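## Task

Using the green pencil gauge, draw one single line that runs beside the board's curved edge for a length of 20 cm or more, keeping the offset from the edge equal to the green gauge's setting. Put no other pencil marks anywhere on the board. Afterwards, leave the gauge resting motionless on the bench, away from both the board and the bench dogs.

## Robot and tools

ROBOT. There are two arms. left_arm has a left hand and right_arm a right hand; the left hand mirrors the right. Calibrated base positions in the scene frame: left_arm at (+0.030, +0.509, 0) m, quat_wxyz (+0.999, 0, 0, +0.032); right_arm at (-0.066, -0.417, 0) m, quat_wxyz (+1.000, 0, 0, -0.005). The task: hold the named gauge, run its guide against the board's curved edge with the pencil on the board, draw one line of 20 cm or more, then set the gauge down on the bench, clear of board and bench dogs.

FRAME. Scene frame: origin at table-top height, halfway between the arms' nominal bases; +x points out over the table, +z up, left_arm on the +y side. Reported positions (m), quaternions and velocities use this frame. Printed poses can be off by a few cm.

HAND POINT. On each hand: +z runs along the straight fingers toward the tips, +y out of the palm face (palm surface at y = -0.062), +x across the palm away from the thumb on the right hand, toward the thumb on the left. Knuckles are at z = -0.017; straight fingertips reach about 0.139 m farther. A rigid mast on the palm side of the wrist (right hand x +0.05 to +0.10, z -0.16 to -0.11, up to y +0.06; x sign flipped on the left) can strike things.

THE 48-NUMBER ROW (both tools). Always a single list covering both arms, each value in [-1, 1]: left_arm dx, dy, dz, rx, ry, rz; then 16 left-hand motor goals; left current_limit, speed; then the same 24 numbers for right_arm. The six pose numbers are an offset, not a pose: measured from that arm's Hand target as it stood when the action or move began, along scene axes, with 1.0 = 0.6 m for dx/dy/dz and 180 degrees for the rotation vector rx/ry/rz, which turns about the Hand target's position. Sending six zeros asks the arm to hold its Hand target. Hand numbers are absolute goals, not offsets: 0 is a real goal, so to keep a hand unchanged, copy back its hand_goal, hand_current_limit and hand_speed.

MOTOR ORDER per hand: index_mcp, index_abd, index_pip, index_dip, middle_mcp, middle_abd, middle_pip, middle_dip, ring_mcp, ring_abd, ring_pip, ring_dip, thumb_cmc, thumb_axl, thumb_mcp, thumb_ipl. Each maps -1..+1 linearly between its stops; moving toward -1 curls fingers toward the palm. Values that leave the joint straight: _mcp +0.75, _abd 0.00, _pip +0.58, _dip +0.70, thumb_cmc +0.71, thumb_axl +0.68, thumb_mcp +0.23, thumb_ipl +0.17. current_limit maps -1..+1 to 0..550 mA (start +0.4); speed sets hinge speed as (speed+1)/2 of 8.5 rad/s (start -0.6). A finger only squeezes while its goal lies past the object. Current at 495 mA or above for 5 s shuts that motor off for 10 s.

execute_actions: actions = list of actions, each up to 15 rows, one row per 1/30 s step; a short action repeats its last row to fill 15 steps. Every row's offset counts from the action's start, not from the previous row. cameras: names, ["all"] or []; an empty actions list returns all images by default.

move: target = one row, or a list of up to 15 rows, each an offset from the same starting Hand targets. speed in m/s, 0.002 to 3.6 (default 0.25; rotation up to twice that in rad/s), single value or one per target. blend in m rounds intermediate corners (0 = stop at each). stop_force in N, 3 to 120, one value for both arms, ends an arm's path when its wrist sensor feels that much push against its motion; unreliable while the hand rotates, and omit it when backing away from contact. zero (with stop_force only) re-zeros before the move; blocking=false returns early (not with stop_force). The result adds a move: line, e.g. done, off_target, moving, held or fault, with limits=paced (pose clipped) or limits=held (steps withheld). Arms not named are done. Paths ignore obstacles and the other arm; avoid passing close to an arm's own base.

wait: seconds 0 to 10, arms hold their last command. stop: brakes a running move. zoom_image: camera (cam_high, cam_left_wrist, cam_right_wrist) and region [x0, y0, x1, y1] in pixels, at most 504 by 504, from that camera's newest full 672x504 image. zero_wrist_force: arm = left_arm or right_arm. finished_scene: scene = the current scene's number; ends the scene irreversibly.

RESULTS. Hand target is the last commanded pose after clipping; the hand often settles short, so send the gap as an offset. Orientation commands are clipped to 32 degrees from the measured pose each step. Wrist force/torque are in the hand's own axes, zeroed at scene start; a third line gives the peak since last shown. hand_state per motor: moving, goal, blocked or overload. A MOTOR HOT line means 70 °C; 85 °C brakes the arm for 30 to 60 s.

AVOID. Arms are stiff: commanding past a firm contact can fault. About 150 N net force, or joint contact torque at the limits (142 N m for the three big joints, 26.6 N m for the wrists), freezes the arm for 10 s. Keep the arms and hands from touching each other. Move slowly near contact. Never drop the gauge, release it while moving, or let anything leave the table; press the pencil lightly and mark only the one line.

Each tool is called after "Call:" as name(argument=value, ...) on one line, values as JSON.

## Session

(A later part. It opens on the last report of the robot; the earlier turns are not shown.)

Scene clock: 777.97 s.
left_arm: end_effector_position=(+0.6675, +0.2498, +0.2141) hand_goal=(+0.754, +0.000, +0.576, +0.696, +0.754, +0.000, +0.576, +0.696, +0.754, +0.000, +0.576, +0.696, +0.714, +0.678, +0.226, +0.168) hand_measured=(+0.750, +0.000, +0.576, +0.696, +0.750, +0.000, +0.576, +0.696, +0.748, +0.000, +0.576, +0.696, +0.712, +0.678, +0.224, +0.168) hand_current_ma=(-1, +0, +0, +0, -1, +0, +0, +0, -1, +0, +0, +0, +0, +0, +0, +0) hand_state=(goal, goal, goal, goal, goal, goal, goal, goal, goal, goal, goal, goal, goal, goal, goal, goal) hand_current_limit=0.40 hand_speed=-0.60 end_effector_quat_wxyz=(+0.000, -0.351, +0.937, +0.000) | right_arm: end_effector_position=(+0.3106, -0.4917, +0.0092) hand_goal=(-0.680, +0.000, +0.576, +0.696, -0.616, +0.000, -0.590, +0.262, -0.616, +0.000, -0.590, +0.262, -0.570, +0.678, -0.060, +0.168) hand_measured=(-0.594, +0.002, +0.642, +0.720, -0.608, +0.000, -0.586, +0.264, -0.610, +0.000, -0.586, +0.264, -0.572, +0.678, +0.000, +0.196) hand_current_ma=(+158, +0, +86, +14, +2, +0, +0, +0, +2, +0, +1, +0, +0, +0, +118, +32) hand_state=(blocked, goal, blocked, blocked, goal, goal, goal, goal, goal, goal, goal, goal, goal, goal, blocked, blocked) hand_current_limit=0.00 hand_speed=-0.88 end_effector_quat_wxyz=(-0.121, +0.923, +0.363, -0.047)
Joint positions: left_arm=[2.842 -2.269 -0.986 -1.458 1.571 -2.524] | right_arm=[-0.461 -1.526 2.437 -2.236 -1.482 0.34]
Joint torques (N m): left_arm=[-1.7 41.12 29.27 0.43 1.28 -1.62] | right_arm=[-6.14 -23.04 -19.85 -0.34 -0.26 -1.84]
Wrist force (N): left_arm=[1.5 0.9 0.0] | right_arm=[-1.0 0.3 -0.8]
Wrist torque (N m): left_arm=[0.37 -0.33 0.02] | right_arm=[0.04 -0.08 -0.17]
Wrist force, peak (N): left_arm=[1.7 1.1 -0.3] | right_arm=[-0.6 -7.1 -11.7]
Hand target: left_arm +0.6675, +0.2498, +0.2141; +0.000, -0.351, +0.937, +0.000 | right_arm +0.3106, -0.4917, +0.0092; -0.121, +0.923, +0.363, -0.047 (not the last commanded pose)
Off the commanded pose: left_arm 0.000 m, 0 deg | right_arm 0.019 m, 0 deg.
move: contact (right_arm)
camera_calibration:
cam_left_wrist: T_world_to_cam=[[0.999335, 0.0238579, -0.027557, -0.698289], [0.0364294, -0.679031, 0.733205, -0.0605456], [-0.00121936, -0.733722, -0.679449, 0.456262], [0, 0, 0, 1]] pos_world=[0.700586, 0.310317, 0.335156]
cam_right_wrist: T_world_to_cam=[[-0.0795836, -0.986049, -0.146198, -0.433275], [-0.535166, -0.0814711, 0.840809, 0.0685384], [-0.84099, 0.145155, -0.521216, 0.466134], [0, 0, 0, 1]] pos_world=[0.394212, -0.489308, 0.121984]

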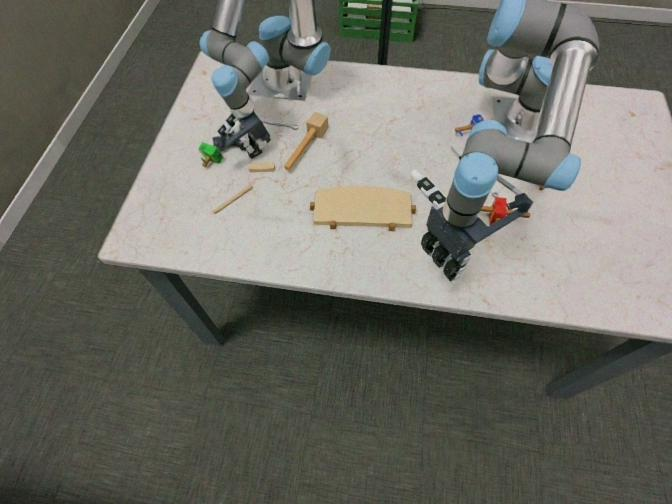

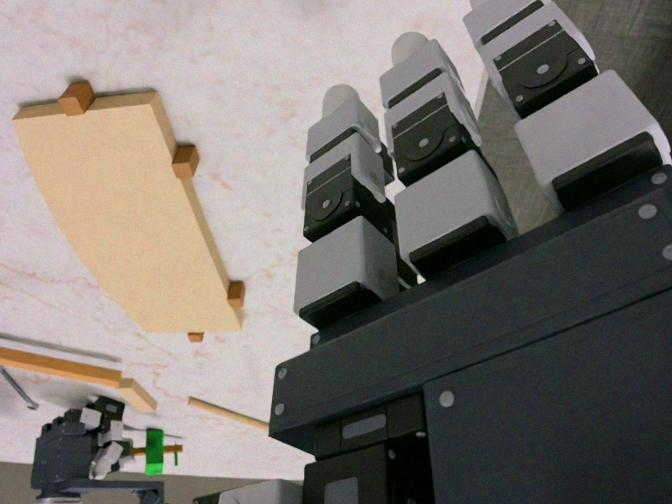

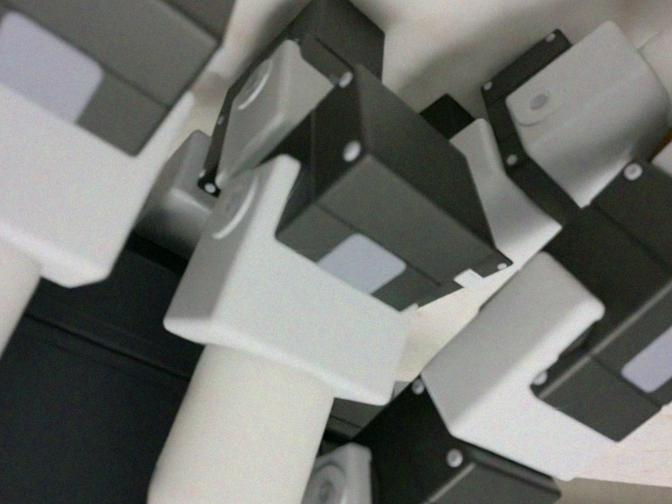

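Call:
move(target=[0,0,0,0,0,0,0.754,0,0.576,0.696,0.754,0,0.576,0.696,0.754,0,0.576,0.696,0.714,0.678,0.226,0.168,0.4,-0.6,0,0,0,0,0,0,-0.615,0,0.576,0.696,-0.616,0,-0.591,0.261,-0.616,0,-0.591,0.261,-0.571,0.678,-0.02,0.168,-0.75,-0.88])

Call:
move(target=[0,0,0,0,0,0,0.754,0,0.576,0.696,0.754,0,0.576,0.696,0.754,0,0.576,0.696,0.714,0.678,0.226,0.168,0.4,-0.6,0,0,-0.02,0,0,0,-0.615,0,0.576,0.696,-0.616,0,-0.591,0.261,-0.616,0,-0.591,0.261,-0.571,0.678,-0.02,0.168,-0.75,-0.88], speed=0.015, stop_force=3, cameras=["cam_high","cam_left_wrist"])

Call:
zoom_image(camera="cam_high", region=[150, 60, 280, 170])

Call:
zoom_image(camera="cam_left_wrist", region=[40, 360, 220, 504])

Scene clock: 791.97 s.
left_arm: end_effector_position=(+0.6675, +0.2498, +0.2141) hand_goal=(+0.754, +0.000, +0.576, +0.696, +0.754, +0.000, +0.576, +0.696, +0.754, +0.000, +0.576, +0.696, +0.714, +0.678, +0.226, +0.168) hand_measured=(+0.750, +0.000, +0.576, +0.696, +0.750, +0.000, +0.576, +0.696, +0.748, +0.000, +0.576, +0.696, +0.712, +0.678, +0.224, +0.168) hand_current_ma=(-1, +0, +0, +0, -1, +0, +0, +0, -1, +0, +0, +0, +0, +0, +0, +0) hand_state=(goal, goal, goal, goal, goal, goal, goal, goal, goal, goal, goal, goal, goal, goal, goal, goal) hand_current_limit=0.40 hand_speed=-0.60 end_effector_quat_wxyz=(+0.000, -0.351, +0.937, +0.000) | right_arm: end_effector_position=(+0.3105, -0.4917, +0.0092) hand_goal=(-0.614, +0.000, +0.576, +0.696, -0.616, +0.000, -0.590, +0.262, -0.616, +0.000, -0.590, +0.262, -0.570, +0.678, -0.020, +0.168) hand_measured=(-0.582, +0.002, +0.636, +0.716, -0.608, +0.000, -0.586, +0.264, -0.610, +0.000, -0.586, +0.264, -0.572, +0.678, +0.002, +0.194) hand_current_ma=(+28, +0, +69, +10, +2, +0, +0, +0, +2, +0, +1, +0, +0, +0, +19, +30) hand_state=(blocked, goal, blocked, goal, goal, goal, goal, goal, goal, goal, goal, goal, goal, goal, blocked, blocked) hand_current_limit=-0.75 hand_speed=-0.88 end_effector_quat_wxyz=(-0.121, +0.923, +0.363, -0.047)
Joint positions: left_arm=[2.842 -2.269 -0.986 -1.458 1.571 -2.524] | right_arm=[-0.461 -1.526 2.437 -2.236 -1.482 0.34]
Joint torques (N m): left_arm=[-0.99 41 29.22 0.32 1.41 -1.34] | right_arm=[-0.03 -23.18 -19.77 -1.38 -0.23 -0.18]
Wrist force (N): left_arm=[1.4 1.1 -0.1] | right_arm=[-1.1 0.4 -1.7]
Wrist torque (N m): left_arm=[0.40 -0.31 0.01] | right_arm=[0.14 -0.12 -0.13]
Wrist force, peak (N): left_arm=[1.7 1.2 0.0] | right_arm=[-1.1 0.2 -1.9]
Hand target: left_arm +0.6675, +0.2498, +0.2141; +0.000, -0.351, +0.937, +0.000 | right_arm +0.3106, -0.4917, +0.0092; -0.121, +0.923, +0.363, -0.047
Off the commanded pose: left_arm 0.000 m, 0 deg | right_arm 0.000 m, 0 deg.
move: done

Scene clock: 793.00 s.
left_arm: end_effector_position=(+0.6675, +0.2498, +0.2141) hand_goal=(+0.754, +0.000, +0.576, +0.696, +0.754, +0.000, +0.576, +0.696, +0.754, +0.000, +0.576, +0.696, +0.714, +0.678, +0.226, +0.168) hand_measured=(+0.750, +0.000, +0.576, +0.696, +0.750, +0.000, +0.576, +0.696, +0.748, +0.000, +0.576, +0.696, +0.712, +0.678, +0.224, +0.168) hand_current_ma=(-1, +0, +0, +0, -1, +0, +0, +0, -1, +0, +0, +0, +0, +0, +0, +0) hand_state=(goal, goal, goal, goal, goal, goal, goal, goal, goal, goal, goal, goal, goal, goal, goal, goal) hand_current_limit=0.40 hand_speed=-0.60 end_effector_quat_wxyz=(+0.000, -0.351, +0.937, +0.000) | right_arm: end_effector_position=(+0.3106, -0.4917, +0.0091) hand_goal=(-0.614, +0.000, +0.576, +0.696, -0.616, +0.000, -0.590, +0.262, -0.616, +0.000, -0.590, +0.262, -0.570, +0.678, -0.020, +0.168) hand_measured=(-0.584, +0.002, +0.636, +0.716, -0.608, +0.000, -0.586, +0.264, -0.610, +0.000, -0.586, +0.264, -0.572, +0.678, +0.004, +0.194) hand_current_ma=(+25, +0, +69, +10, +2, +0, +0, +0, +2, +0, +1, +0, +0, +0, +22, +28) hand_state=(blocked, goal, blocked, goal, goal, goal, goal, goal, goal, goal, goal, goal, goal, goal, blocked, blocked) hand_current_limit=-0.75 hand_speed=-0.88 end_effector_quat_wxyz=(-0.121, +0.923, +0.363, -0.047)
Joint positions: left_arm=[2.842 -2.269 -0.986 -1.458 1.571 -2.524] | right_arm=[-0.461 -1.526 2.437 -2.237 -1.482 0.34]
Joint torques (N m): left_arm=[-2.2 41.25 28.08 0.38 1.26 -1.38] | right_arm=[-0.6 -22.42 -19.54 -0.46 -0.02 -0.01]
Wrist force (N): left_arm=[1.3 1.1 -0.1] | right_arm=[-1.3 0.2 -1.8]
Wrist torque (N m): left_arm=[0.40 -0.30 0.00] | right_arm=[0.10 -0.11 -0.15]
Wrist force, peak (N): left_arm=[1.6 1.1 -0.1] | right_arm=[-1.1 -4.1 -6.1]
Hand target: left_arm +0.6675, +0.2498, +0.2141; +0.000, -0.351, +0.937, +0.000 | right_arm +0.3106, -0.4917, +0.0091; -0.121, +0.923, +0.363, -0.047 (not the last commanded pose)
Off the commanded pose: left_arm 0.000 m, 0 deg | right_arm 0.012 m, 0 deg.
move: contact (right_arm)
camera_calibration:
cam_left_wrist: T_world_to_cam=[[0.999335, 0.0238579, -0.027557, -0.698289], [0.0364294, -0.679031, 0.733205, -0.0605456], [-0.00121936, -0.733722, -0.679449, 0.456262], [0, 0, 0, 1]] pos_world=[0.700586, 0.310317, 0.335156]
Images, in order (width x height): cam_high 672x504, cam_left_wrist 672x504.

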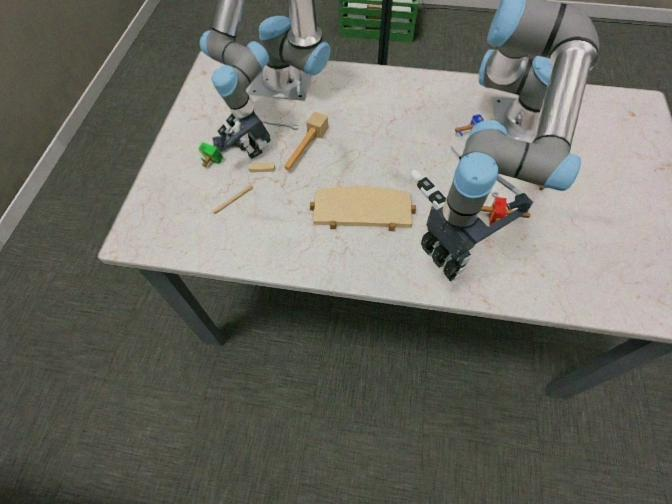

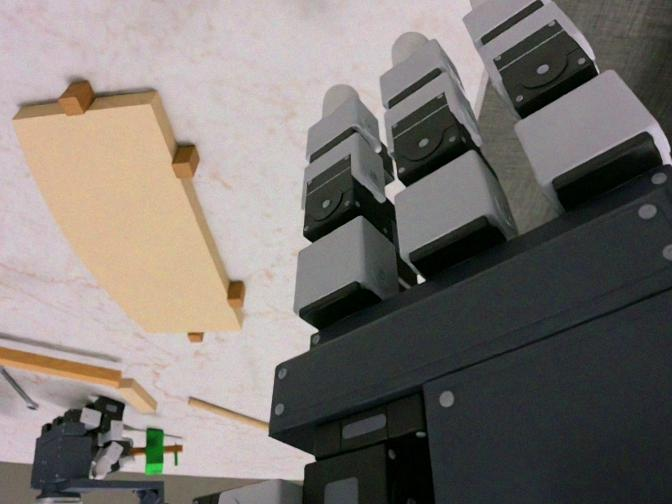

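Scaled by 3.877 from the camera's 672x504 image, which has a finer 960x720 frame.

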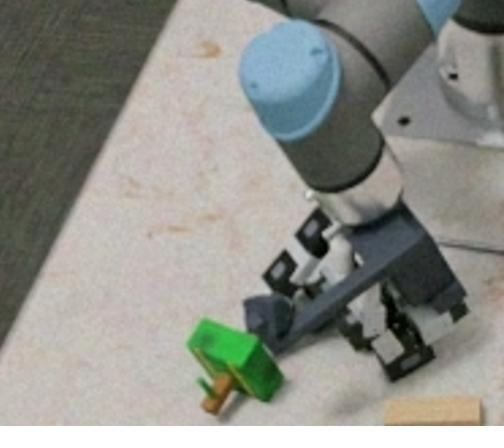

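Scaled by 2.800 from the camera's 672x504 image, which has a finer 960x720 frame.

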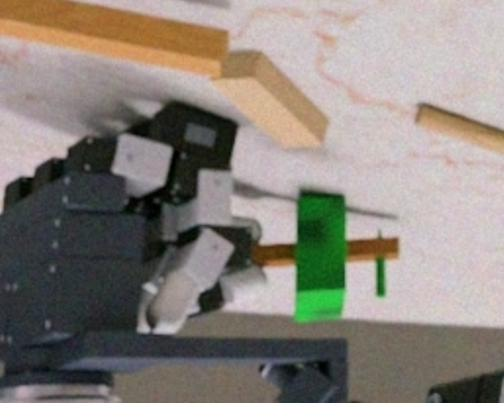

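Call:
move(target=[0,0,0,0,0,0,0.754,0,0.576,0.696,0.754,0,0.576,0.696,0.754,0,0.576,0.696,0.714,0.678,0.226,0.168,0.4,-0.6,0,0,0,0,0,0,-0.585,0,0.576,0.696,-0.616,0,-0.591,0.261,-0.616,0,-0.591,0.261,-0.571,0.678,0.14,0.168,-0.5,-0.95], cameras=["cam_high","cam_left_wrist"])

Call:
zoom_image(camera="cam_high", region=[150, 60, 280, 170])

Call:
zoom_image(camera="cam_left_wrist", region=[40, 360, 220, 504])

Scene clock: 822.63 s.
left_arm: end_effector_position=(+0.6675, +0.2498, +0.2141) hand_goal=(+0.754, +0.000, +0.576, +0.696, +0.754, +0.000, +0.576, +0.696, +0.754, +0.000, +0.576, +0.696, +0.714, +0.678, +0.226, +0.168) hand_measured=(+0.750, +0.000, +0.576, +0.696, +0.750, +0.000, +0.576, +0.696, +0.748, +0.000, +0.576, +0.696, +0.712, +0.678, +0.224, +0.168) hand_current_ma=(-1, +0, +0, +0, -1, +0, +0, +0, -1, +0, +0, +0, +0, +0, +0, +0) hand_state=(goal, goal, goal, goal, goal, goal, goal, goal, goal, goal, goal, goal, goal, goal, goal, goal) hand_current_limit=0.40 hand_speed=-0.60 end_effector_quat_wxyz=(+0.000, -0.351, +0.937, +0.000) | right_arm: end_effector_position=(+0.3106, -0.4917, +0.0091) hand_goal=(-0.584, +0.000, +0.576, +0.696, -0.616, +0.000, -0.590, +0.262, -0.616, +0.000, -0.590, +0.262, -0.570, +0.678, +0.140, +0.168) hand_measured=(-0.580, +0.002, +0.594, +0.704, -0.608, +0.000, -0.586, +0.264, -0.610, +0.000, -0.586, +0.264, -0.572, +0.678, +0.130, +0.170) hand_current_ma=(+1, +0, +8, +2, +2, +0, +0, +0, +2, +0, +1, +0, +0, +0, -5, +0) hand_state=(goal, goal, goal, goal, goal, goal, goal, goal, goal, goal, goal, goal, goal, goal, goal, goal) hand_current_limit=-0.50 hand_speed=-0.95 end_effector_quat_wxyz=(-0.121, +0.923, +0.363, -0.047)
Joint positions: left_arm=[2.842 -2.269 -0.986 -1.458 1.571 -2.524] | right_arm=[-0.461 -1.526 2.437 -2.237 -1.482 0.34]
Joint torques (N m): left_arm=[-1.67 41.23 29.36 0.17 1.23 -1.26] | right_arm=[0.27 -19.71 -15 -1.6 -0.32 -0.17]
Wrist force (N): left_arm=[1.6 1.0 0.0] | right_arm=[-1.2 0.4 -0.9]
Wrist torque (N m): left_arm=[0.38 -0.33 0.02] | right_arm=[0.22 -0.12 -0.13]
Wrist force, peak (N): left_arm=[1.7 1.2 -0.1] | right_arm=[-1.4 0.7 -3.0]
Hand target: left_arm +0.6675, +0.2498, +0.2141; +0.000, -0.351, +0.937, +0.000 | right_arm +0.3106, -0.4917, +0.0091; -0.121, +0.923, +0.363, -0.047
Off the commanded pose: left_arm 0.000 m, 0 deg | right_arm 0.000 m, 0 deg.
move: done
camera_calibration:
cam_left_wrist: T_world_to_cam=[[0.999335, 0.0238579, -0.027557, -0.698289], [0.0364294, -0.679031, 0.733205, -0.0605456], [-0.00121936, -0.733722, -0.679449, 0.456262], [0, 0, 0, 1]] pos_world=[0.700586, 0.310317, 0.335156]
Images, in order (width x height): cam_high 672x504, cam_left_wrist 672x504.

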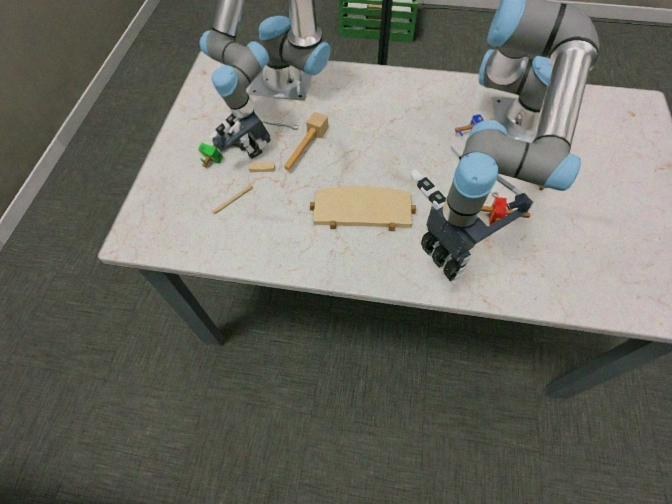

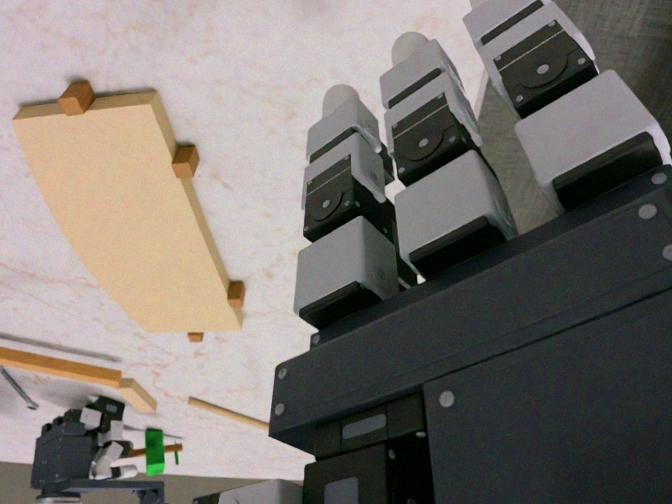

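Scaled by 3.877 from the camera's 672x504 image, which has a finer 960x720 frame.

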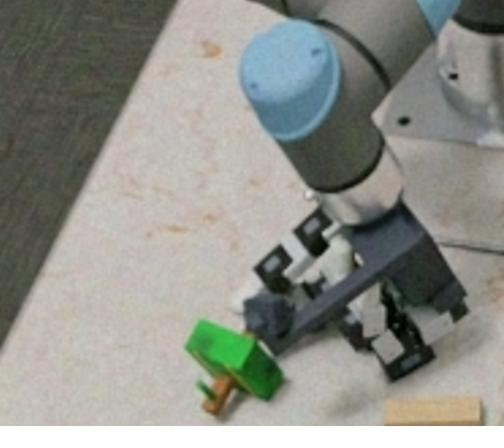

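Scaled by 2.800 from the camera's 672x504 image, which has a finer 960x720 frame.

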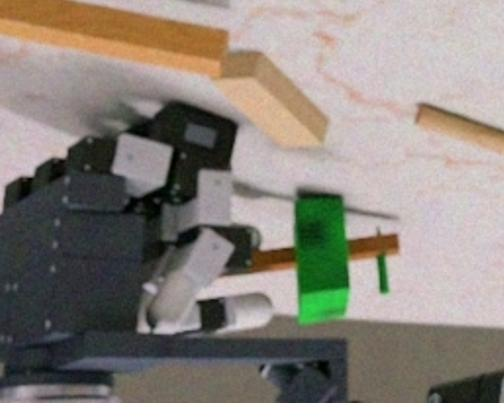

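Call:
move(target=[0,0,0,0,0,0,0.754,0,0.576,0.696,0.754,0,0.576,0.696,0.754,0,0.576,0.696,0.714,0.678,0.226,0.168,0.4,-0.6,0,0,0,0,0,0,-0.44,0,0.576,0.696,-0.616,0,-0.591,0.261,-0.616,0,-0.591,0.261,-0.571,0.678,0.226,0.168,-0.6,-0.95], cameras=["cam_high","cam_left_wrist"])

Call:
zoom_image(camera="cam_high", region=[150, 60, 280, 170])

Call:
zoom_image(camera="cam_left_wrist", region=[40, 360, 220, 504])

Scene clock: 832.63 s.
left_arm: end_effector_position=(+0.6675, +0.2498, +0.2141) hand_goal=(+0.754, +0.000, +0.576, +0.696, +0.754, +0.000, +0.576, +0.696, +0.754, +0.000, +0.576, +0.696, +0.714, +0.678, +0.226, +0.168) hand_measured=(+0.750, +0.000, +0.576, +0.696, +0.750, +0.000, +0.576, +0.696, +0.748, +0.000, +0.576, +0.696, +0.712, +0.678, +0.224, +0.168) hand_current_ma=(-1, +0, +0, +0, -1, +0, +0, +0, -1, +0, +0, +0, +0, +0, +0, +0) hand_state=(goal, goal, goal, goal, goal, goal, goal, goal, goal, goal, goal, goal, goal, goal, goal, goal) hand_current_limit=0.40 hand_speed=-0.60 end_effector_quat_wxyz=(+0.000, -0.351, +0.937, +0.000) | right_arm: end_effector_position=(+0.3106, -0.4917, +0.0091) hand_goal=(-0.440, +0.000, +0.576, +0.696, -0.616, +0.000, -0.590, +0.262, -0.616, +0.000, -0.590, +0.262, -0.570, +0.678, +0.226, +0.168) hand_measured=(-0.576, +0.002, +0.592, +0.702, -0.608, +0.000, -0.586, +0.264, -0.610, +0.000, -0.586, +0.264, -0.572, +0.678, +0.216, +0.170) hand_current_ma=(-110, +0, +8, +2, +2, +0, +0, +0, +2, +0, +1, +0, +0, +0, -5, +0) hand_state=(blocked, goal, goal, goal, goal, goal, goal, goal, goal, goal, goal, goal, goal, goal, goal, goal) hand_current_limit=-0.60 hand_speed=-0.95 end_effector_quat_wxyz=(-0.121, +0.923, +0.363, -0.047)
Joint positions: left_arm=[2.842 -2.269 -0.986 -1.458 1.571 -2.524] | right_arm=[-0.461 -1.526 2.437 -2.237 -1.482 0.34]
Joint torques (N m): left_arm=[-3.75 42.23 29.1 0.25 1.4 -1.31] | right_arm=[-0.68 -14.16 -9.83 -2.43 -0.27 -0.28]
Wrist force (N): left_arm=[1.6 0.9 0.0] | right_arm=[-1.4 0.6 -4.1]
Wrist torque (N m): left_arm=[0.37 -0.34 0.03] | right_arm=[0.25 -0.14 -0.16]
Wrist force, peak (N): left_arm=[1.7 1.2 0.0] | right_arm=[-1.2 0.6 -4.3]
Hand target: left_arm +0.6675, +0.2498, +0.2141; +0.000, -0.351, +0.937, +0.000 | right_arm +0.3106, -0.4917, +0.0091; -0.121, +0.923, +0.363, -0.047
Off the commanded pose: left_arm 0.000 m, 0 deg | right_arm 0.000 m, 0 deg.
move: done
camera_calibration:
cam_left_wrist: T_world_to_cam=[[0.999335, 0.0238579, -0.027557, -0.698289], [0.0364294, -0.679031, 0.733205, -0.0605456], [-0.00121936, -0.733722, -0.679449, 0.456262], [0, 0, 0, 1]] pos_world=[0.700586, 0.310317, 0.335156]
Images, in order (width x height): cam_high 672x504, cam_left_wrist 672x504.

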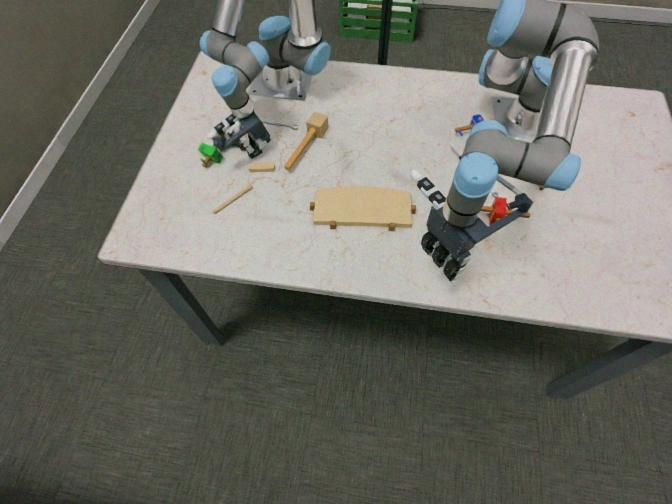

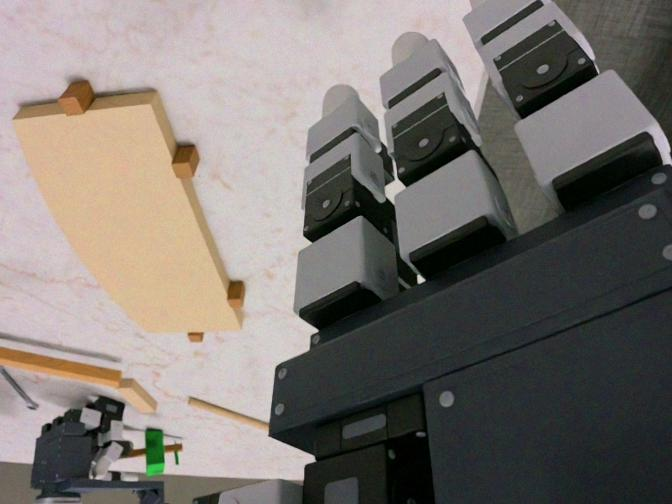

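Scaled by 3.877 from the camera's 672x504 image, which has a finer 960x720 frame.

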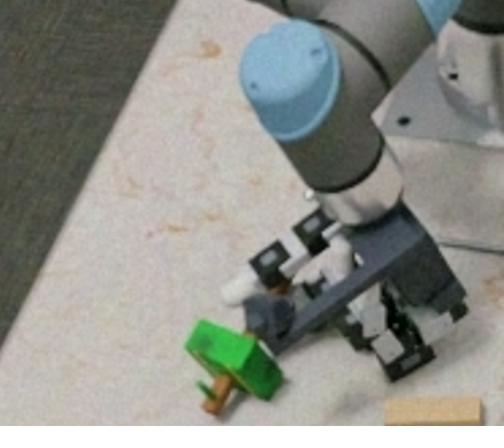

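Scaled by 2.800 from the camera's 672x504 image, which has a finer 960x720 frame.

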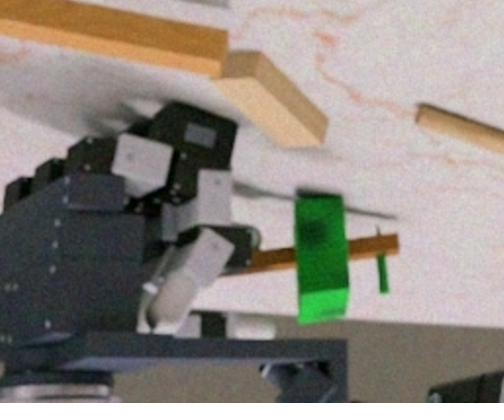

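Call:
move(target=[[0,0,0,0,0,0,0.754,0,0.576,0.696,0.754,0,0.576,0.696,0.754,0,0.576,0.696,0.714,0.678,0.226,0.168,0.4,-0.6,0,0,0.002,0,0,0,-0.575,0,0.576,0.696,-0.616,0,-0.591,0.261,-0.616,0,-0.591,0.261,-0.571,0.678,0.226,0.168,-0.7,-0.9],[0,0,0,0,0,0,0.754,0,0.576,0.696,0.754,0,0.576,0.696,0.754,0,0.576,0.696,0.714,0.678,0.226,0.168,0.4,-0.6,-0.0682,0.0731,0.002,0,0,0,-0.575,0,0.576,0.696,-0.616,0,-0.591,0.261,-0.616,0,-0.591,0.261,-0.571,0.678,0.226,0.168,-0.7,-0.9]], speed=0.05, cameras=["cam_high","cam_left_wrist"])

Call:
zoom_image(camera="cam_high", region=[150, 60, 280, 170])

Call:
zoom_image(camera="cam_left_wrist", region=[40, 360, 220, 504])

Scene clock: 844.70 s.
left_arm: end_effector_position=(+0.6675, +0.2498, +0.2141) hand_goal=(+0.754, +0.000, +0.576, +0.696, +0.754, +0.000, +0.576, +0.696, +0.754, +0.000, +0.576, +0.696, +0.714, +0.678, +0.226, +0.168) hand_measured=(+0.750, +0.000, +0.576, +0.696, +0.750, +0.000, +0.576, +0.696, +0.748, +0.000, +0.576, +0.696, +0.712, +0.678, +0.224, +0.168) hand_current_ma=(-1, +0, +0, +0, -1, +0, +0, +0, -1, +0, +0, +0, +0, +0, +0, +0) hand_state=(goal, goal, goal, goal, goal, goal, goal, goal, goal, goal, goal, goal, goal, goal, goal, goal) hand_current_limit=0.40 hand_speed=-0.60 end_effector_quat_wxyz=(+0.000, -0.351, +0.937, +0.000) | right_arm: end_effector_position=(+0.2697, -0.4479, +0.0103) hand_goal=(-0.574, +0.000, +0.576, +0.696, -0.616, +0.000, -0.590, +0.262, -0.616, +0.000, -0.590, +0.262, -0.570, +0.678, +0.226, +0.168) hand_measured=(-0.566, +0.002, +0.588, +0.700, -0.608, +0.000, -0.586, +0.264, -0.610, +0.000, -0.586, +0.264, -0.572, +0.678, +0.216, +0.170) hand_current_ma=(+2, +0, +4, +1, +2, +0, +0, +0, +2, +0, +1, +0, +0, +0, -5, +0) hand_state=(goal, goal, goal, goal, goal, goal, goal, goal, goal, goal, goal, goal, goal, goal, goal, goal) hand_current_limit=-0.70 hand_speed=-0.90 end_effector_quat_wxyz=(-0.121, +0.923, +0.363, -0.047)
Joint positions: left_arm=[2.842 -2.269 -0.986 -1.458 1.571 -2.524] | right_arm=[-0.393 -1.639 2.546 -2.239 -1.466 0.405]
Joint torques (N m): left_arm=[-3.98 42.2 29.17 0.31 1.23 -1.35] | right_arm=[8.75 -19.43 -9.25 -0.6 1.33 2.5]
Wrist force (N): left_arm=[1.5 1.1 -0.1] | right_arm=[-1.5 0.8 0.7]
Wrist torque (N m): left_arm=[0.39 -0.32 0.02] | right_arm=[0.21 -0.08 -0.24]
Wrist force, peak (N): left_arm=[1.6 1.3 -0.1] | right_arm=[-1.2 0.6 -4.4]
Hand target: left_arm +0.6675, +0.2498, +0.2141; +0.000, -0.351, +0.937, +0.000 | right_arm +0.2697, -0.4478, +0.0103; -0.121, +0.923, +0.363, -0.047
Off the commanded pose: left_arm 0.000 m, 0 deg | right_arm 0.000 m, 0 deg.
move: done
camera_calibration:
cam_left_wrist: T_world_to_cam=[[0.999335, 0.0238579, -0.027557, -0.698289], [0.0364294, -0.679031, 0.733205, -0.0605456], [-0.00121936, -0.733722, -0.679449, 0.456262], [0, 0, 0, 1]] pos_world=[0.700586, 0.310317, 0.335156]
Images, in order (width x height): cam_high 672x504, cam_left_wrist 672x504.

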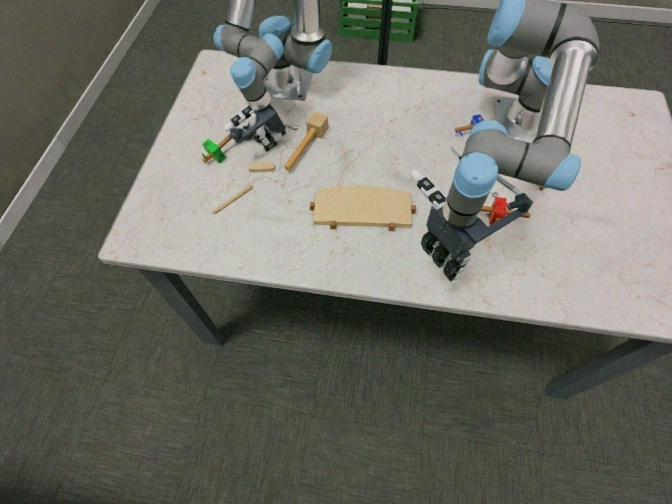

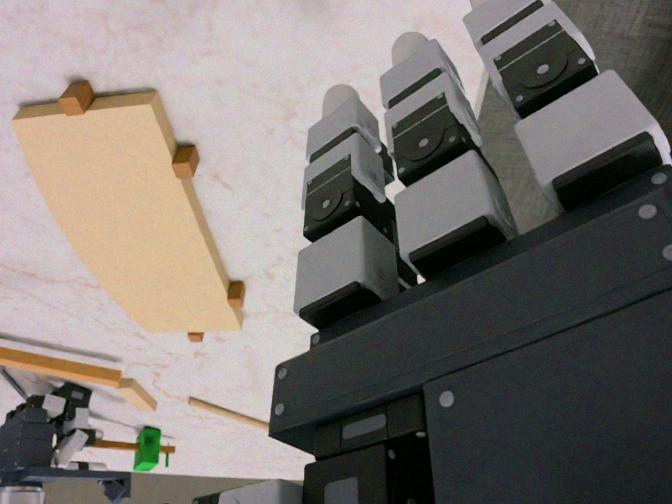

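Scaled by 3.877 from the camera's 672x504 image, which has a finer 960x720 frame.

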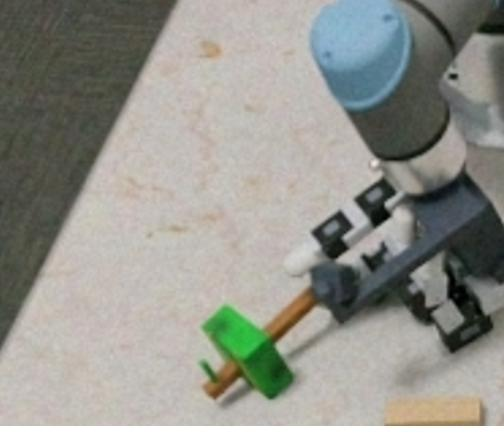

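Scaled by 2.800 from the camera's 672x504 image, which has a finer 960x720 frame.

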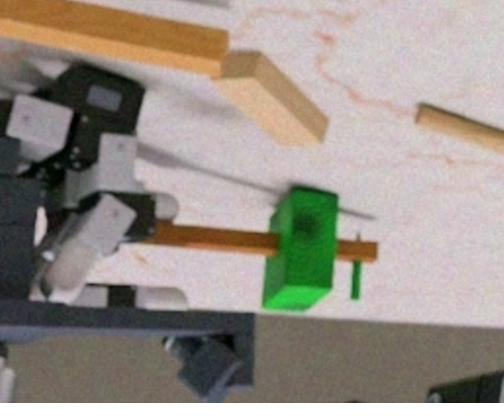

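Call:
move(target=[[0,0,0,0,0,0,0.754,0,0.576,0.696,0.754,0,0.576,0.696,0.754,0,0.576,0.696,0.714,0.678,0.226,0.168,0.4,-0.6,-0.055,0.05,0.0,0,0,0,-0.575,0,0.576,0.696,-0.616,0,-0.591,0.261,-0.616,0,-0.591,0.261,-0.571,0.678,0.226,0.168,-0.7,-0.9],[0,0,0,0,0,0,0.754,0,0.576,0.696,0.754,0,0.576,0.696,0.754,0,0.576,0.696,0.714,0.678,0.226,0.168,0.4,-0.6,-0.055,0.05,0.35,0,0,0,-0.575,0,0.576,0.696,-0.616,0,-0.591,0.261,-0.616,0,-0.591,0.261,-0.571,0.678,0.226,0.168,-0.3,-0.7]], speed=[0.06,0.2], cameras=["cam_high","cam_left_wrist"])

Call:
zoom_image(camera="cam_high", region=[150, 80, 280, 190])

Call:
zoom_image(camera="cam_left_wrist", region=[40, 360, 220, 504])

Scene clock: 855.50 s.
left_arm: end_effector_position=(+0.6675, +0.2498, +0.2141) hand_goal=(+0.754, +0.000, +0.576, +0.696, +0.754, +0.000, +0.576, +0.696, +0.754, +0.000, +0.576, +0.696, +0.714, +0.678, +0.226, +0.168) hand_measured=(+0.750, +0.000, +0.576, +0.696, +0.750, +0.000, +0.576, +0.696, +0.748, +0.000, +0.576, +0.696, +0.712, +0.678, +0.224, +0.168) hand_current_ma=(-1, +0, +0, +0, -1, +0, +0, +0, -1, +0, +0, +0, +0, +0, +0, +0) hand_state=(goal, goal, goal, goal, goal, goal, goal, goal, goal, goal, goal, goal, goal, goal, goal, goal) hand_current_limit=0.40 hand_speed=-0.60 end_effector_quat_wxyz=(+0.000, -0.351, +0.937, +0.000) | right_arm: end_effector_position=(+0.2367, -0.4178, +0.2203) hand_goal=(-0.574, +0.000, +0.576, +0.696, -0.616, +0.000, -0.590, +0.262, -0.616, +0.000, -0.590, +0.262, -0.570, +0.678, +0.226, +0.168) hand_measured=(-0.568, +0.002, +0.584, +0.700, -0.608, +0.000, -0.586, +0.264, -0.610, +0.000, -0.586, +0.264, -0.572, +0.678, +0.216, +0.168) hand_current_ma=(+2, +0, +2, +0, +2, +0, +0, +0, +2, +0, +1, +0, +0, +0, -5, +0) hand_state=(goal, goal, goal, goal, goal, goal, goal, goal, goal, goal, goal, goal, goal, goal, goal, goal) hand_current_limit=-0.30 hand_speed=-0.70 end_effector_quat_wxyz=(-0.121, +0.923, +0.363, -0.047)
Joint positions: left_arm=[2.842 -2.269 -0.986 -1.458 1.571 -2.524] | right_arm=[-0.339 -2.093 2.205 -1.45 -1.453 0.458]
Joint torques (N m): left_arm=[-4.42 42.56 27.63 0.41 1.13 -1.36] | right_arm=[-8.12 -7.31 -27.22 -0.63 1.32 -2.2]
Wrist force (N): left_arm=[1.7 1.1 -0.2] | right_arm=[-1.4 0.8 0.1]
Wrist torque (N m): left_arm=[0.41 -0.36 0.03] | right_arm=[0.22 0.00 -0.15]
Wrist force, peak (N): left_arm=[1.7 1.1 -0.2] | right_arm=[-1.0 1.0 -4.3]
Hand target: left_arm +0.6675, +0.2498, +0.2141; +0.000, -0.351, +0.937, +0.000 | right_arm +0.2367, -0.4178, +0.2203; -0.121, +0.923, +0.363, -0.047
Off the commanded pose: left_arm 0.000 m, 0 deg | right_arm 0.000 m, 0 deg.
move: done
camera_calibration:
cam_left_wrist: T_world_to_cam=[[0.999335, 0.0238579, -0.027557, -0.698289], [0.0364294, -0.679031, 0.733205, -0.0605456], [-0.00121936, -0.733722, -0.679449, 0.456262], [0, 0, 0, 1]] pos_world=[0.700586, 0.310317, 0.335156]
Images, in order (width x height): cam_high 672x504, cam_left_wrist 672x504.

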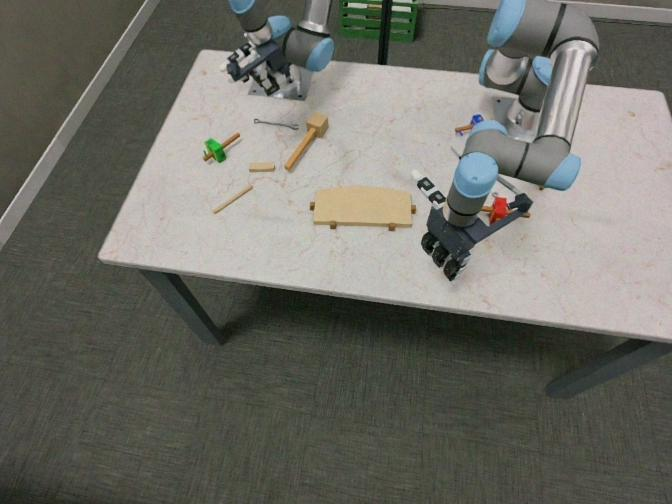

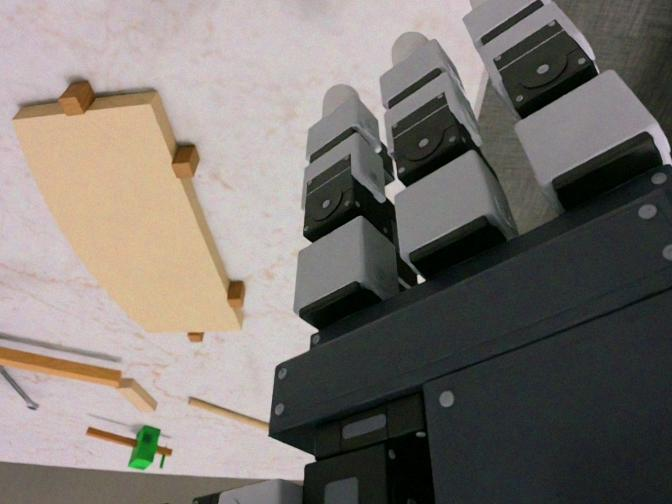

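Scaled by 3.877 from the camera's 672x504 image, which has a finer 960x720 frame.

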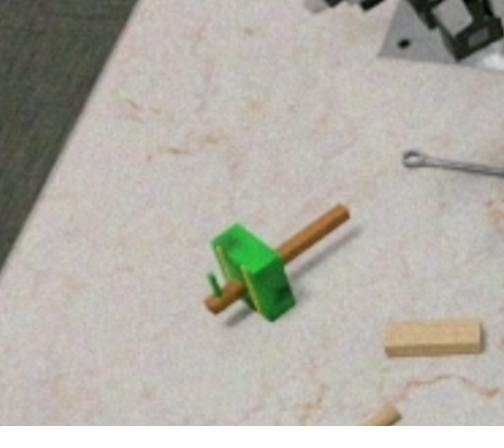

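Scaled by 2.800 from the camera's 672x504 image, which has a finer 960x720 frame.

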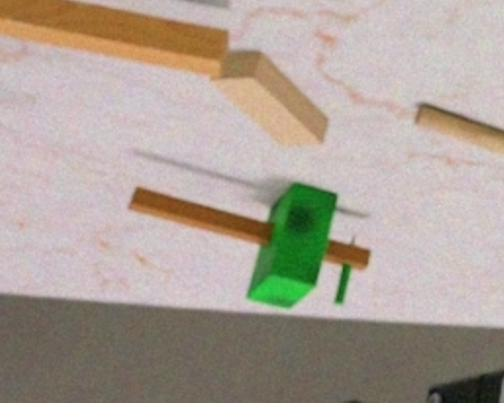

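Call:
move(target=[0,0,0,0,0,0,0.754,0,0.576,0.696,0.754,0,0.576,0.696,0.754,0,0.576,0.696,0.714,0.678,0.226,0.168,0.4,-0.6,0.2468,-0.2127,-0.1172,0.2698,0.0154,-0.4172,0.753,0,-0.591,0.406,0.92,0,0.576,0.696,0.92,0,0.576,0.696,-0.571,0.678,-0.112,0.168,0.3,-0.4], speed=0.25, cameras=["cam_high","cam_left_wrist","cam_right_wrist"])

Call:
zoom_image(camera="cam_left_wrist", region=[40, 360, 220, 504])

Scene clock: 893.37 s.
left_arm: end_effector_position=(+0.6675, +0.2498, +0.2141) hand_goal=(+0.754, +0.000, +0.576, +0.696, +0.754, +0.000, +0.576, +0.696, +0.754, +0.000, +0.576, +0.696, +0.714, +0.678, +0.226, +0.168) hand_measured=(+0.750, +0.000, +0.576, +0.696, +0.750, +0.000, +0.576, +0.696, +0.748, +0.000, +0.576, +0.696, +0.712, +0.678, +0.224, +0.168) hand_current_ma=(-1, +0, +0, +0, -1, +0, +0, +0, -1, +0, +0, +0, +0, +0, +0, +0) hand_state=(goal, goal, goal, goal, goal, goal, goal, goal, goal, goal, goal, goal, goal, goal, goal, goal) hand_current_limit=0.40 hand_speed=-0.60 end_effector_quat_wxyz=(+0.000, -0.351, +0.937, +0.000) | right_arm: end_effector_position=(+0.3848, -0.5454, +0.1499) hand_goal=(+0.754, +0.000, -0.590, +0.406, +0.920, +0.000, +0.576, +0.696, +0.920, +0.000, +0.576, +0.696, -0.570, +0.678, -0.112, +0.168) hand_measured=(+0.748, +0.002, -0.586, +0.408, +0.904, +0.000, +0.572, +0.694, +0.904, +0.000, +0.572, +0.694, -0.572, +0.678, -0.112, +0.168) hand_current_ma=(-1, +0, +1, +0, -7, +0, +0, +0, -7, +0, -1, +0, +0, +0, +0, +0) hand_state=(goal, goal, goal, goal, goal, goal, goal, goal, goal, goal, goal, goal, goal, goal, goal, goal) hand_current_limit=0.30 hand_speed=-0.40 end_effector_quat_wxyz=(-0.474, +0.823, -0.272, +0.156)
Joint positions: left_arm=[2.842 -2.269 -0.986 -1.458 1.571 -2.524] | right_arm=[-0.901 -1.528 2.082 -1.689 -0.586 1.061]
Joint torques (N m): left_arm=[-6.51 41.92 27.92 0.38 1.12 -1.3] | right_arm=[-7.43 -15.04 -13.36 -3.33 2.51 2.32]
Wrist force (N): left_arm=[1.6 1.1 0.0] | right_arm=[-1.1 0.0 1.1]
Wrist torque (N m): left_arm=[0.39 -0.34 0.02] | right_arm=[-0.03 -0.04 -0.09]
Wrist force, peak (N): left_arm=[1.6 1.2 -0.2] | right_arm=[-1.4 0.7 0.8]
Hand target: left_arm +0.6675, +0.2498, +0.2141; +0.000, -0.351, +0.937, +0.000 | right_arm +0.3848, -0.5454, +0.1499; -0.474, +0.823, -0.272, +0.156
Off the commanded pose: left_arm 0.000 m, 0 deg | right_arm 0.000 m, 0 deg.
move: done
camera_calibration:
cam_left_wrist: T_world_to_cam=[[0.999335, 0.0238579, -0.027557, -0.698289], [0.0364294, -0.679031, 0.733205, -0.0605456], [-0.00121936, -0.733722, -0.679449, 0.456262], [0, 0, 0, 1]] pos_world=[0.700586, 0.310317, 0.335156]
cam_right_wrist: T_world_to_cam=[[-0.806526, 0.138453, -0.574758, 0.497446], [-0.584294, -0.0385234, 0.810627, 0.0324389], [0.0900923, 0.989619, 0.111968, 0.617185], [0, 0, 0, 1]] pos_world=[0.364554, -0.678401, 0.190511]

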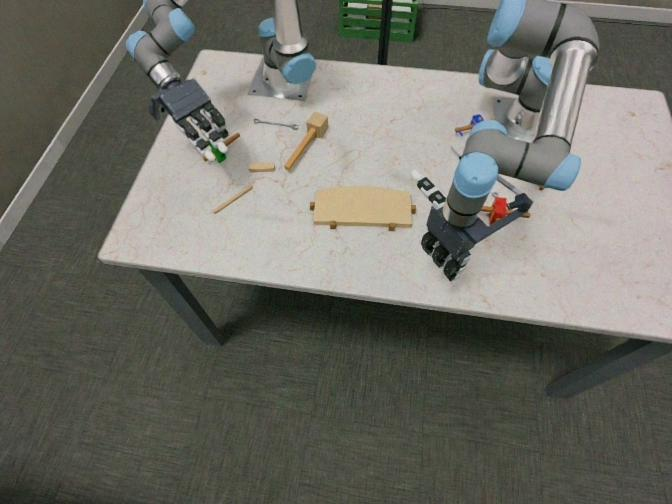

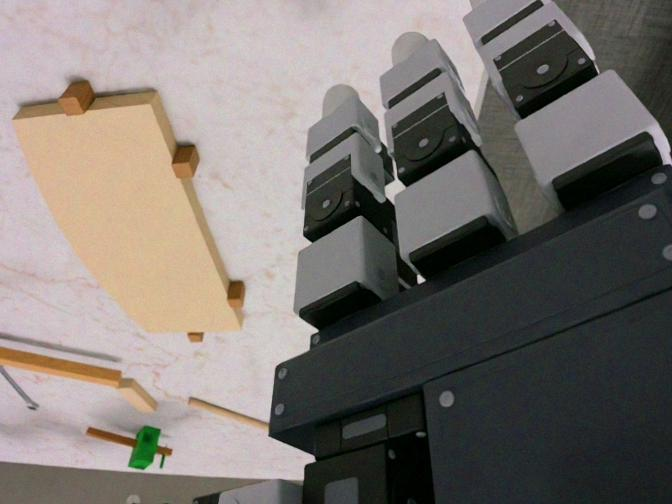

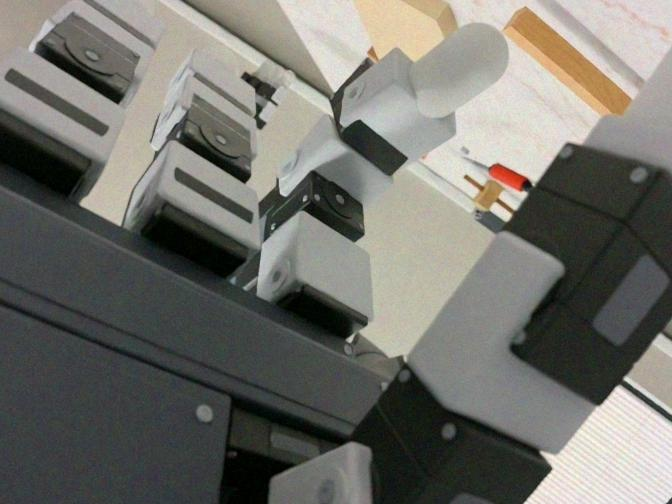

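Scaled by 2.800 from the camera's 672x504 image, which has a finer 960x720 frame.

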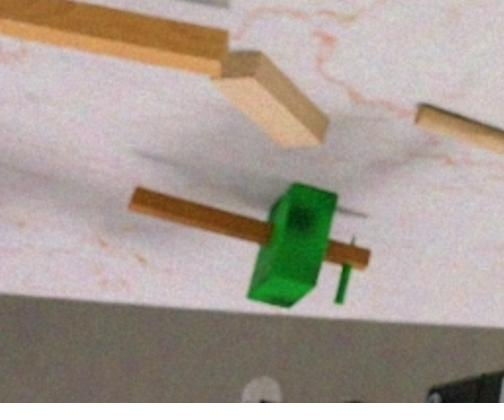

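Call:
move(target=[0,0,0,0,0,0,0.754,0,0.576,0.696,0.754,0,0.576,0.696,0.754,0,0.576,0.696,0.714,0.678,0.226,0.168,0.4,-0.6,0,0,-0.11,0,0,0,0.753,0,-0.591,0.406,0.92,0,0.576,0.696,0.92,0,0.576,0.696,-0.571,0.678,-0.112,0.168,0.3,-0.4], speed=0.1, stop_force=4, cameras=["cam_high","cam_left_wrist","cam_right_wrist"])

Call:
zoom_image(camera="cam_left_wrist", region=[40, 360, 220, 504])

Call:
zoom_image(camera="cam_high", region=[150, 80, 280, 190])

Scene clock: 905.27 s.
left_arm: end_effector_position=(+0.6675, +0.2498, +0.2141) hand_goal=(+0.754, +0.000, +0.576, +0.696, +0.754, +0.000, +0.576, +0.696, +0.754, +0.000, +0.576, +0.696, +0.714, +0.678, +0.226, +0.168) hand_measured=(+0.750, +0.000, +0.576, +0.696, +0.750, +0.000, +0.576, +0.696, +0.748, +0.000, +0.576, +0.696, +0.712, +0.678, +0.224, +0.168) hand_current_ma=(-1, +0, +0, +0, -1, +0, +0, +0, -1, +0, +0, +0, +0, +0, +0, +0) hand_state=(goal, goal, goal, goal, goal, goal, goal, goal, goal, goal, goal, goal, goal, goal, goal, goal) hand_current_limit=0.40 hand_speed=-0.60 end_effector_quat_wxyz=(+0.000, -0.351, +0.937, +0.000) | right_arm: end_effector_position=(+0.3848, -0.5454, +0.0839) hand_goal=(+0.754, +0.000, -0.590, +0.406, +0.920, +0.000, +0.576, +0.696, +0.920, +0.000, +0.576, +0.696, -0.570, +0.678, -0.112, +0.168) hand_measured=(+0.748, +0.002, -0.586, +0.408, +0.904, +0.000, +0.572, +0.694, +0.904, +0.000, +0.572, +0.694, -0.572, +0.678, -0.112, +0.168) hand_current_ma=(-1, +0, +1, +0, -7, +0, +0, +0, -7, +0, -1, +0, +0, +0, +0, +0) hand_state=(goal, goal, goal, goal, goal, goal, goal, goal, goal, goal, goal, goal, goal, goal, goal, goal) hand_current_limit=0.30 hand_speed=-0.40 end_effector_quat_wxyz=(-0.474, +0.823, -0.272, +0.156)
Joint positions: left_arm=[2.842 -2.269 -0.986 -1.458 1.571 -2.524] | right_arm=[-0.901 -1.417 2.168 -1.887 -0.586 1.061]
Joint torques (N m): left_arm=[-6.3 43.65 28.4 0.44 1.18 -1.21] | right_arm=[8.02 -18.2 -10.82 -3.18 2.67 2.37]
Wrist force (N): left_arm=[1.4 1.1 -0.1] | right_arm=[-0.8 0.1 1.0]
Wrist torque (N m): left_arm=[0.40 -0.31 0.01] | right_arm=[-0.05 -0.03 -0.11]
Wrist force, peak (N): left_arm=[1.7 1.2 -0.1] | right_arm=[-1.5 0.2 1.1]
Hand target: left_arm +0.6675, +0.2498, +0.2141; +0.000, -0.351, +0.937, +0.000 | right_arm +0.3848, -0.5454, +0.0839; -0.474, +0.823, -0.272, +0.156
Off the commanded pose: left_arm 0.000 m, 0 deg | right_arm 0.000 m, 0 deg.
move: done
camera_calibration:
cam_left_wrist: T_world_to_cam=[[0.999335, 0.0238579, -0.027557, -0.698289], [0.0364294, -0.679031, 0.733205, -0.0605456], [-0.00121936, -0.733722, -0.679449, 0.456262], [0, 0, 0, 1]] pos_world=[0.700586, 0.310317, 0.335156]
cam_right_wrist: T_world_to_cam=[[-0.806519, 0.138533, -0.574749, 0.459563], [-0.584288, -0.0384657, 0.810634, 0.0859763], [0.0901913, 0.989611, 0.111966, 0.624532], [0, 0, 0, 1]] pos_world=[0.364553, -0.678401, 0.124511]

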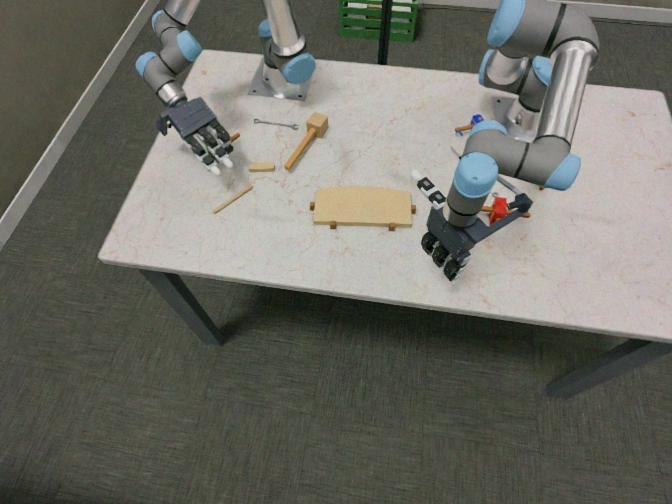

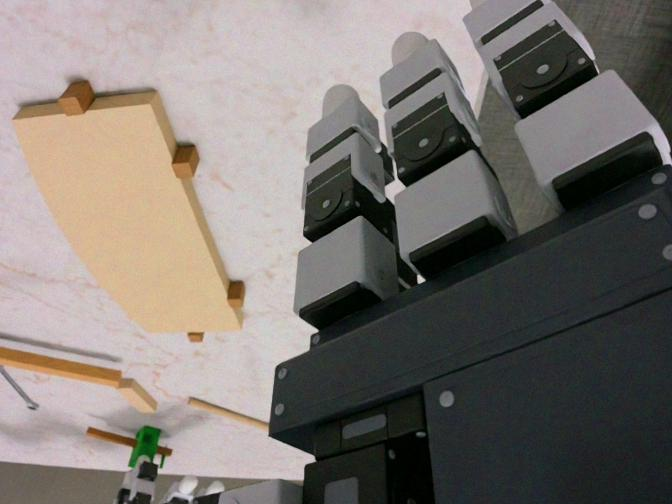

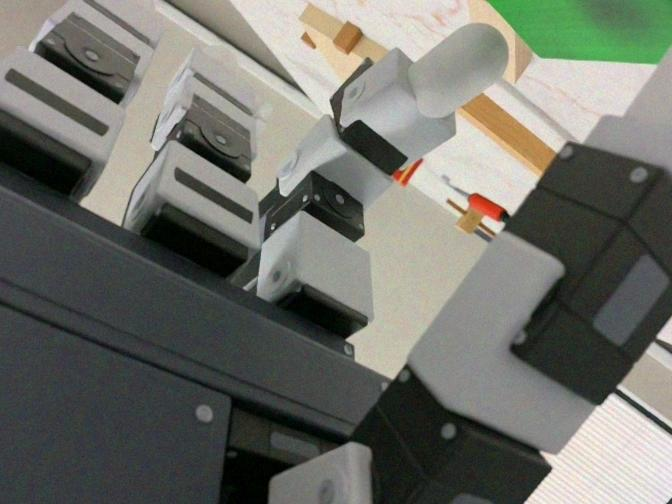

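Scaled by 2.800 from the camera's 672x504 image, which has a finer 960x720 frame.

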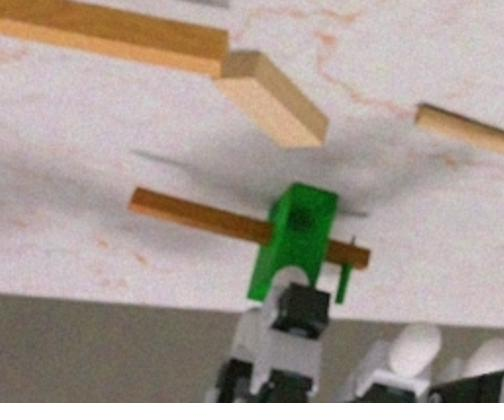

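Scaled by 3.877 from the camera's 672x504 image, which has a finer 960x720 frame.

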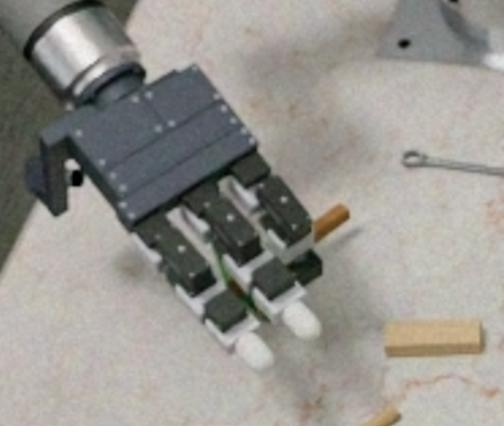

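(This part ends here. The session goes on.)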